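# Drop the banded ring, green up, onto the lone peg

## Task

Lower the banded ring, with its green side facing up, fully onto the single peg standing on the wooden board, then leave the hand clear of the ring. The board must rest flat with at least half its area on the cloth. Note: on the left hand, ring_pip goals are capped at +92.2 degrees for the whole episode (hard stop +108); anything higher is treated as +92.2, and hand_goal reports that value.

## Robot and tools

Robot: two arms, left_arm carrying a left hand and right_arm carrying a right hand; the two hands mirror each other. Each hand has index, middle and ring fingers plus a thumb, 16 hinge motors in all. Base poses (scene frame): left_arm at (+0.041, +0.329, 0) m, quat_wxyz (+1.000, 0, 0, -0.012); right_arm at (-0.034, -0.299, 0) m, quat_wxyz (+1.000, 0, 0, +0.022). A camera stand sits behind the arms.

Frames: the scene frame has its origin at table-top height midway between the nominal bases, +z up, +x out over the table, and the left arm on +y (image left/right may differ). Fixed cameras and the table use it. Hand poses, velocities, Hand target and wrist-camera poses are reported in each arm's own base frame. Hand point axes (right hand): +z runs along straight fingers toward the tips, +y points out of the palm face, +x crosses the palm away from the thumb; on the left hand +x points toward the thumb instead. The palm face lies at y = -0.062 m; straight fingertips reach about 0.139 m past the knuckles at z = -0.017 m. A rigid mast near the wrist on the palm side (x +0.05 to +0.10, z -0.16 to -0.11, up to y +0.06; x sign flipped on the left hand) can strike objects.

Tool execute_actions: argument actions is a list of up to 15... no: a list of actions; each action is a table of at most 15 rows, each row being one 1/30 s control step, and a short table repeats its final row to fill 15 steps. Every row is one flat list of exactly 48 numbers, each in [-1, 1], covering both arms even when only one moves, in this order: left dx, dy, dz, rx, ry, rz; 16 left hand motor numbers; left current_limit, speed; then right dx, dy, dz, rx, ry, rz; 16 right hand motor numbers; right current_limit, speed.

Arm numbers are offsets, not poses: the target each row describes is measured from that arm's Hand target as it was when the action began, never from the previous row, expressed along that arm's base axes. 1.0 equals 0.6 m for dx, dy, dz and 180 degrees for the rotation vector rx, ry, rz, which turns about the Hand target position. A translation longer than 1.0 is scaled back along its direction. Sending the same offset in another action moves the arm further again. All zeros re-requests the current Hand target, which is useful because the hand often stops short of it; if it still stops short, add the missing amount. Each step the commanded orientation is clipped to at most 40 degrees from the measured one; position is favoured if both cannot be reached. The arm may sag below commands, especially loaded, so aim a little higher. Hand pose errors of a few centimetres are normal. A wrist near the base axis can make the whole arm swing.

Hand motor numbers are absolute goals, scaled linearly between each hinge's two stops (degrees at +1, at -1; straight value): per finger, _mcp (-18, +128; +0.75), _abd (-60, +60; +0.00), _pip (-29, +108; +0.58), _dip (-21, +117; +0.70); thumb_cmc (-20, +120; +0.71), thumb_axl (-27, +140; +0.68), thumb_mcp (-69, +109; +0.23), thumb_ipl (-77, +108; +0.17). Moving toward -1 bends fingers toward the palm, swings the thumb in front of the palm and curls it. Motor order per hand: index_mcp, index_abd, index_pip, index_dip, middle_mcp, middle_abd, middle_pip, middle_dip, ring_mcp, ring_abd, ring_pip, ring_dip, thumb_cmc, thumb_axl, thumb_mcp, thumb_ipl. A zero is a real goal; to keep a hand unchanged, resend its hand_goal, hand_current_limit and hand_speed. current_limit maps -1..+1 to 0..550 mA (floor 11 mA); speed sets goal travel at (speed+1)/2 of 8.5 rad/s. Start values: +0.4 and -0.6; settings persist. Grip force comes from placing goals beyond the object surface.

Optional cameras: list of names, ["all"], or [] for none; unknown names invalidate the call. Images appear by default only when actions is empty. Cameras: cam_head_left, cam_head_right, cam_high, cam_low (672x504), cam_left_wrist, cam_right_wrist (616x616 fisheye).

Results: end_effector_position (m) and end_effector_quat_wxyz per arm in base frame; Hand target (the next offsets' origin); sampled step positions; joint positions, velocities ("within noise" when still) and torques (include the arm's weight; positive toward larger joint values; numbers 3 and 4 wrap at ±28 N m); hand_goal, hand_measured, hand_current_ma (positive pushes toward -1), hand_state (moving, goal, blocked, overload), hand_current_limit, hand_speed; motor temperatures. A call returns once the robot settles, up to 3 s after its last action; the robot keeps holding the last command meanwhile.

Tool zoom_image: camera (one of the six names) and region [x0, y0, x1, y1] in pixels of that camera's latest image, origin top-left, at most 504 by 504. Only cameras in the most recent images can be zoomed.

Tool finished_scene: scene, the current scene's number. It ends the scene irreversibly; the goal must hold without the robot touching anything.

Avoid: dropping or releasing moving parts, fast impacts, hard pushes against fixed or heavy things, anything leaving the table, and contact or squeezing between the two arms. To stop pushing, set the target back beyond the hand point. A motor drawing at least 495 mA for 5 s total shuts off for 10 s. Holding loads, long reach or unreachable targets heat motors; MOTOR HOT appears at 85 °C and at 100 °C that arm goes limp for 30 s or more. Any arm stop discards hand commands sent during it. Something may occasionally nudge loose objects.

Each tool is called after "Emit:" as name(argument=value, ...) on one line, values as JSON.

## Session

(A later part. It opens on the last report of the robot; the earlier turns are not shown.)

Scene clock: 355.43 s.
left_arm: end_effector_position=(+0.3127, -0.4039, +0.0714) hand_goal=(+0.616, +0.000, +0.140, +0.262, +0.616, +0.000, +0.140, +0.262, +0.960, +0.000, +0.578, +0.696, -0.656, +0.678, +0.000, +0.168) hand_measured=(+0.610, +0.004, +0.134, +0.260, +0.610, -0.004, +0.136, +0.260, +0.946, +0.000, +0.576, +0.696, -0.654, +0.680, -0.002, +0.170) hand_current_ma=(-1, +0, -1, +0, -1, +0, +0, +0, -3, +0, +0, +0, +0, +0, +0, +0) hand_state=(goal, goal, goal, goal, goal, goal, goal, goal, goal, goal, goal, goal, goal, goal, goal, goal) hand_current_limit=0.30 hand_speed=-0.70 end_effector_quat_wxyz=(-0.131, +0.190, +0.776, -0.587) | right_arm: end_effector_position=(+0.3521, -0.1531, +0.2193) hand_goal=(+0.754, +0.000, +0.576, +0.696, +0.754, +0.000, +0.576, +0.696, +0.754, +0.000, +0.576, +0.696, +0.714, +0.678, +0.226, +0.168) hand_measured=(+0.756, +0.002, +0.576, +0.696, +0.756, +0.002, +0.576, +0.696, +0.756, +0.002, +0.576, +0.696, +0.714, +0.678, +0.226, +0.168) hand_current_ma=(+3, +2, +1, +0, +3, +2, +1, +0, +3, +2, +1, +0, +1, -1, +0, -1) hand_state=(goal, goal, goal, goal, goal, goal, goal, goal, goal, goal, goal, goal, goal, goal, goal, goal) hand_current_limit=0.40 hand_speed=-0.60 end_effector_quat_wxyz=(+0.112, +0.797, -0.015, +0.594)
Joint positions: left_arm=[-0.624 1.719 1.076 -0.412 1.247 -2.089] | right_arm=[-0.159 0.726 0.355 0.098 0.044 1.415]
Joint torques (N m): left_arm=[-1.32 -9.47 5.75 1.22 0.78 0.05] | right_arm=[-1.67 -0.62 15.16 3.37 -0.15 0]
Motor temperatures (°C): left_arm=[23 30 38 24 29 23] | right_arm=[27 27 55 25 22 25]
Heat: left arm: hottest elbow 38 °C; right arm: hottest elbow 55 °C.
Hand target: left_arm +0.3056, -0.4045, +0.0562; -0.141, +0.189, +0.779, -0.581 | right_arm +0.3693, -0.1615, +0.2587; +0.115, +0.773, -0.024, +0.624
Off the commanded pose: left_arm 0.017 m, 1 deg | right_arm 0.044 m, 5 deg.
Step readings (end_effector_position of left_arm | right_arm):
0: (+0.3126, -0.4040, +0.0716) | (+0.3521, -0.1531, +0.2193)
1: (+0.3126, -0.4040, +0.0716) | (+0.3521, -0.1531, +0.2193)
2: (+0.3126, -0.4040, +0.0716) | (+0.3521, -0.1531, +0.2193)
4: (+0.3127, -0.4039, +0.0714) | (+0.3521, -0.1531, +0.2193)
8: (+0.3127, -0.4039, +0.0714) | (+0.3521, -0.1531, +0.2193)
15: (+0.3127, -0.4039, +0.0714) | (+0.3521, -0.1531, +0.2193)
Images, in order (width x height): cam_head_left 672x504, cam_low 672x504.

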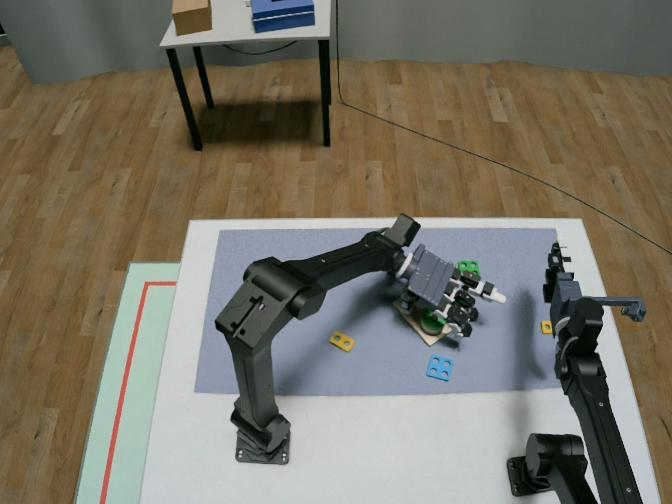

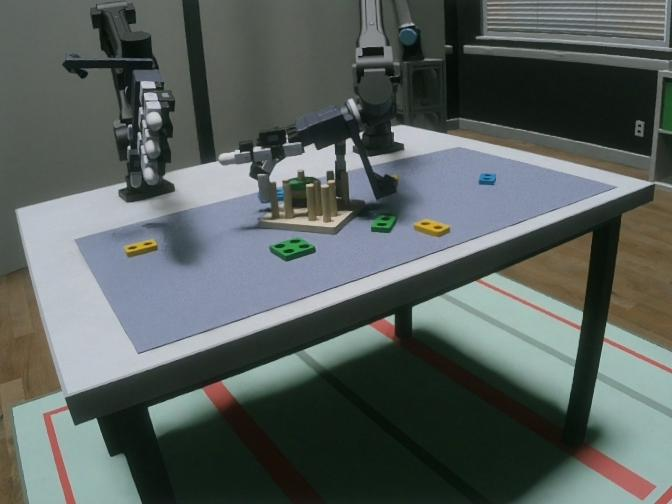

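Emit:
execute_actions(actions=[[[0.003,0,0.03,0,0,0,0.616,0,0.139,0.261,0.616,0,0.139,0.261,0.959,0,0.577,0.696,-0.657,0.677,0.0,0.168,0.3,-0.7,0,0,0,0,0,0,0.754,0,0.576,0.696,0.754,0,0.576,0.696,0.754,0,0.576,0.696,0.714,0.678,0.226,0.168,0.4,-0.6],[0.008,0,0.08,0,0,0,0.616,0,0.139,0.261,0.616,0,0.139,0.261,0.959,0,0.577,0.696,-0.657,0.677,0.0,0.168,0.3,-0.7,0,0,0,0,0,0,0.754,0,0.576,0.696,0.754,0,0.576,0.696,0.754,0,0.576,0.696,0.714,0.678,0.226,0.168,0.4,-0.6]]], cameras=["cam_head_left","cam_low"])

Emit:
zoom_image(camera="cam_low", region=[240, 110, 360, 230])

Scene clock: 361.23 s.
left_arm: end_effector_position=(+0.2984, -0.3934, +0.0899) hand_goal=(+0.616, +0.000, +0.140, +0.262, +0.616, +0.000, +0.140, +0.262, +0.960, +0.000, +0.578, +0.696, -0.656, +0.678, +0.000, +0.168) hand_measured=(+0.610, +0.004, +0.134, +0.260, +0.610, -0.004, +0.136, +0.260, +0.946, +0.000, +0.576, +0.696, -0.654, +0.680, -0.002, +0.170) hand_current_ma=(-1, +0, -1, +0, -1, +0, +0, +0, -3, +0, +0, +0, +0, +0, +0, +0) hand_state=(goal, goal, goal, goal, goal, goal, goal, goal, goal, goal, goal, goal, goal, goal, goal, goal) hand_current_limit=0.30 hand_speed=-0.70 end_effector_quat_wxyz=(-0.155, +0.173, +0.784, -0.576) | right_arm: end_effector_position=(+0.3521, -0.1531, +0.2193) hand_goal=(+0.754, +0.000, +0.576, +0.696, +0.754, +0.000, +0.576, +0.696, +0.754, +0.000, +0.576, +0.696, +0.714, +0.678, +0.226, +0.168) hand_measured=(+0.756, +0.002, +0.576, +0.696, +0.756, +0.002, +0.576, +0.696, +0.756, +0.002, +0.576, +0.696, +0.714, +0.678, +0.226, +0.168) hand_current_ma=(+3, +2, +1, +0, +3, +2, +1, +0, +3, +2, +1, +0, +1, -1, +0, -1) hand_state=(goal, goal, goal, goal, goal, goal, goal, goal, goal, goal, goal, goal, goal, goal, goal, goal) hand_current_limit=0.40 hand_speed=-0.60 end_effector_quat_wxyz=(+0.112, +0.797, -0.015, +0.594)
Joint positions: left_arm=[-0.624 1.676 1.085 -0.536 1.247 -2.082] | right_arm=[-0.159 0.726 0.355 0.098 0.044 1.415]
Joint torques (N m): left_arm=[-0.73 -10.81 9.77 0.59 0.92 0.06] | right_arm=[-1.73 -0.56 15.16 3.37 -0.16 -0.01]
Motor temperatures (°C): left_arm=[23 30 38 24 29 23] | right_arm=[27 27 55 25 22 25]
Heat: left arm: hottest elbow 38 °C; right arm: hottest elbow 55 °C.
Hand target: left_arm +0.3104, -0.4045, +0.1042; -0.141, +0.189, +0.779, -0.581 | right_arm +0.3693, -0.1615, +0.2587; +0.115, +0.773, -0.024, +0.624
Off the commanded pose: left_arm 0.022 m, 3 deg | right_arm 0.044 m, 5 deg.
Step readings (end_effector_position of left_arm | right_arm):
0: (+0.3127, -0.4039, +0.0714) | (+0.3521, -0.1531, +0.2193)
1: (+0.3127, -0.4039, +0.0714) | (+0.3521, -0.1531, +0.2193)
2: (+0.3125, -0.4037, +0.0714) | (+0.3521, -0.1531, +0.2193)
4: (+0.3091, -0.4012, +0.0716) | (+0.3521, -0.1531, +0.2193)
8: (+0.3011, -0.3955, +0.0774) | (+0.3521, -0.1531, +0.2193)
15: (+0.2986, -0.3936, +0.0894) | (+0.3521, -0.1531, +0.2193)
Images, in order (width x height): cam_head_left 672x504, cam_low 672x504.

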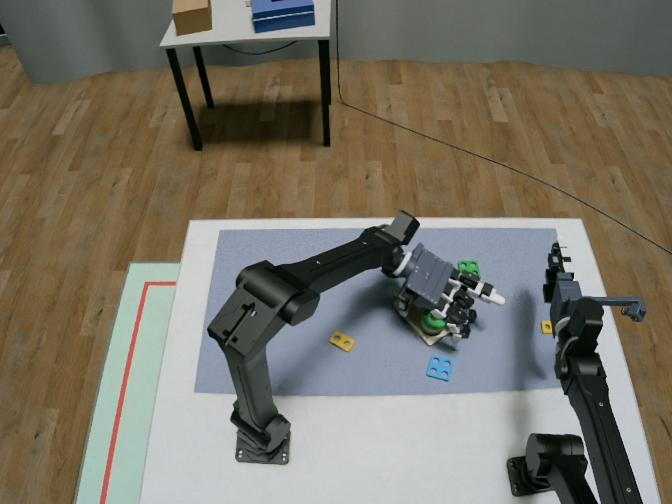

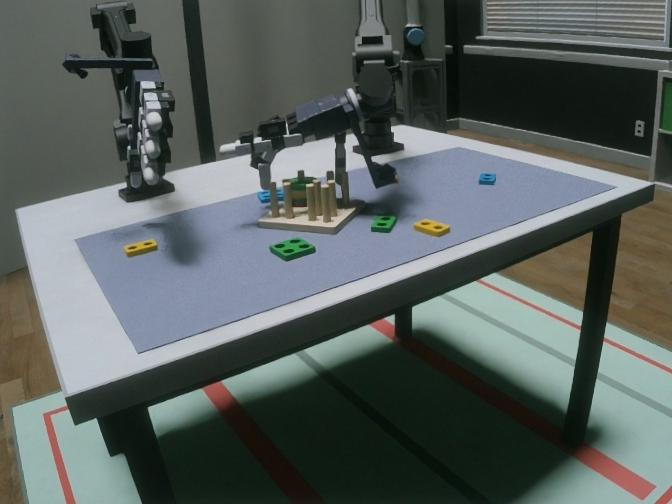

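Scaled by 4.200 from the camera's 672x504 image, which has a finer 960x720 frame.

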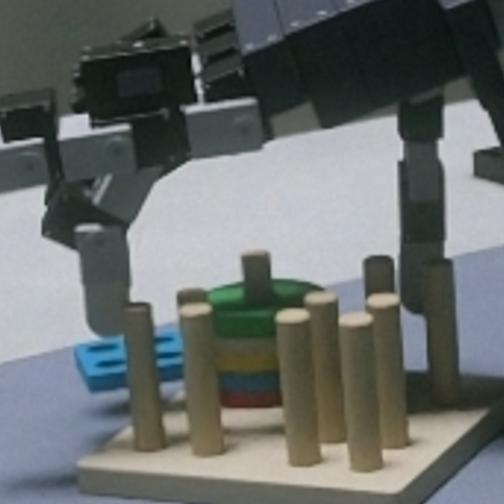

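Emit:
execute_actions(actions=[[[0.006,-0.003,0.03,0,0,0,0.616,0,0.139,0.261,0.616,0,0.139,0.261,0.959,0,0.577,0.696,-0.657,0.677,0.0,0.168,0.3,-0.7,0,0,0,0,0,0,0.754,0,0.576,0.696,0.754,0,0.576,0.696,0.754,0,0.576,0.696,0.714,0.678,0.226,0.168,0.4,-0.6],[0.012,-0.005,0.1,0,0,0,0.616,0,0.139,0.261,0.616,0,0.139,0.261,0.959,0,0.577,0.696,-0.657,0.677,0.0,0.168,0.3,-0.7,0,0,0,0,0,0,0.754,0,0.576,0.696,0.754,0,0.576,0.696,0.754,0,0.576,0.696,0.714,0.678,0.226,0.168,0.4,-0.6]]], cameras=["cam_head_left","cam_low"])

Emit:
zoom_image(camera="cam_low", region=[240, 110, 360, 230])

Scene clock: 368.73 s.
left_arm: end_effector_position=(+0.3069, -0.3993, +0.1583) hand_goal=(+0.616, +0.000, +0.140, +0.262, +0.616, +0.000, +0.140, +0.262, +0.960, +0.000, +0.578, +0.696, -0.656, +0.678, +0.000, +0.168) hand_measured=(+0.608, +0.004, +0.134, +0.260, +0.608, -0.004, +0.136, +0.260, +0.946, +0.000, +0.576, +0.696, -0.654, +0.680, -0.002, +0.170) hand_current_ma=(-1, +0, -1, +0, -1, +0, +0, +0, -3, +0, +0, +0, +0, +0, +0, +0) hand_state=(goal, goal, goal, goal, goal, goal, goal, goal, goal, goal, goal, goal, goal, goal, goal, goal) hand_current_limit=0.30 hand_speed=-0.70 end_effector_quat_wxyz=(-0.147, +0.180, +0.781, -0.579) | right_arm: end_effector_position=(+0.3521, -0.1531, +0.2193) hand_goal=(+0.754, +0.000, +0.576, +0.696, +0.754, +0.000, +0.576, +0.696, +0.754, +0.000, +0.576, +0.696, +0.714, +0.678, +0.226, +0.168) hand_measured=(+0.756, +0.002, +0.576, +0.696, +0.756, +0.002, +0.576, +0.696, +0.756, +0.002, +0.576, +0.696, +0.714, +0.678, +0.226, +0.168) hand_current_ma=(+3, +2, +1, +0, +3, +2, +1, +0, +3, +2, +1, +0, +1, -1, +0, -1) hand_state=(goal, goal, goal, goal, goal, goal, goal, goal, goal, goal, goal, goal, goal, goal, goal, goal) hand_current_limit=0.40 hand_speed=-0.60 end_effector_quat_wxyz=(+0.112, +0.797, -0.015, +0.594)
Joint positions: left_arm=[-0.624 1.604 1.196 -0.703 1.247 -2.075] | right_arm=[-0.159 0.726 0.355 0.098 0.044 1.415]
Joint torques (N m): left_arm=[-0.44 -9.35 10.25 0.53 0.96 0.05] | right_arm=[-1.73 -0.62 15.16 3.37 -0.15 0]
Motor temperatures (°C): left_arm=[23 30 38 24 29 23] | right_arm=[27 27 55 26 22 25]
Heat: left arm: hottest elbow 38 °C; right arm: hottest elbow 55 °C.
Hand target: left_arm +0.3176, -0.4074, +0.1642; -0.141, +0.189, +0.779, -0.581 | right_arm +0.3693, -0.1615, +0.2587; +0.115, +0.773, -0.024, +0.624
Off the commanded pose: left_arm 0.015 m, 1 deg | right_arm 0.044 m, 5 deg.
Step readings (end_effector_position of left_arm | right_arm):
0: (+0.2984, -0.3934, +0.0899) | (+0.3521, -0.1531, +0.2193)
1: (+0.2983, -0.3933, +0.0898) | (+0.3521, -0.1531, +0.2193)
2: (+0.2981, -0.3932, +0.0905) | (+0.3521, -0.1531, +0.2193)
4: (+0.2967, -0.3922, +0.0959) | (+0.3521, -0.1531, +0.2193)
8: (+0.3001, -0.3946, +0.1220) | (+0.3521, -0.1531, +0.2193)
15: (+0.3090, -0.4010, +0.1586) | (+0.3521, -0.1531, +0.2193)
Images, in order (width x height): cam_head_left 672x504, cam_low 672x504.

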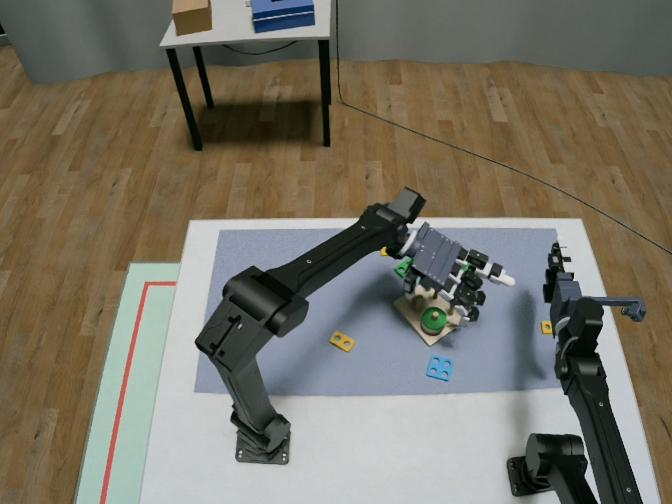

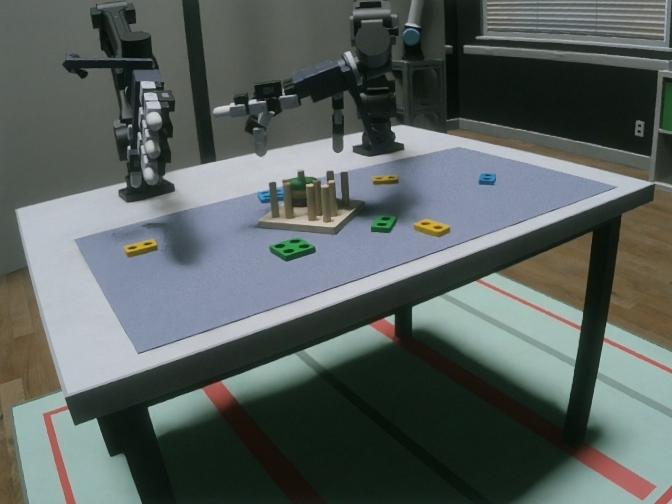

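Scaled by 4.200 from the camera's 672x504 image, which has a finer 960x720 frame.

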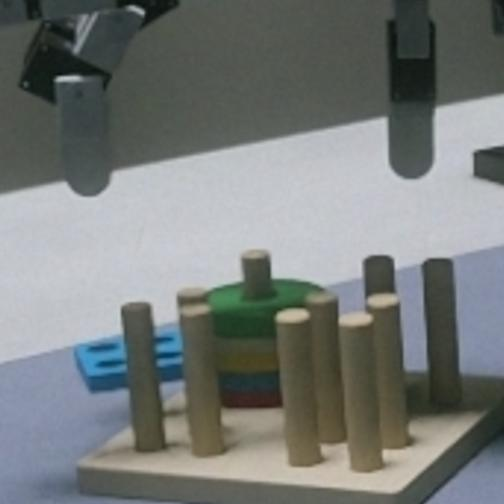

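Ring is fully down, hand clear.

Emit:
finished_scene(scene=2)

The scene is finished: the task was done.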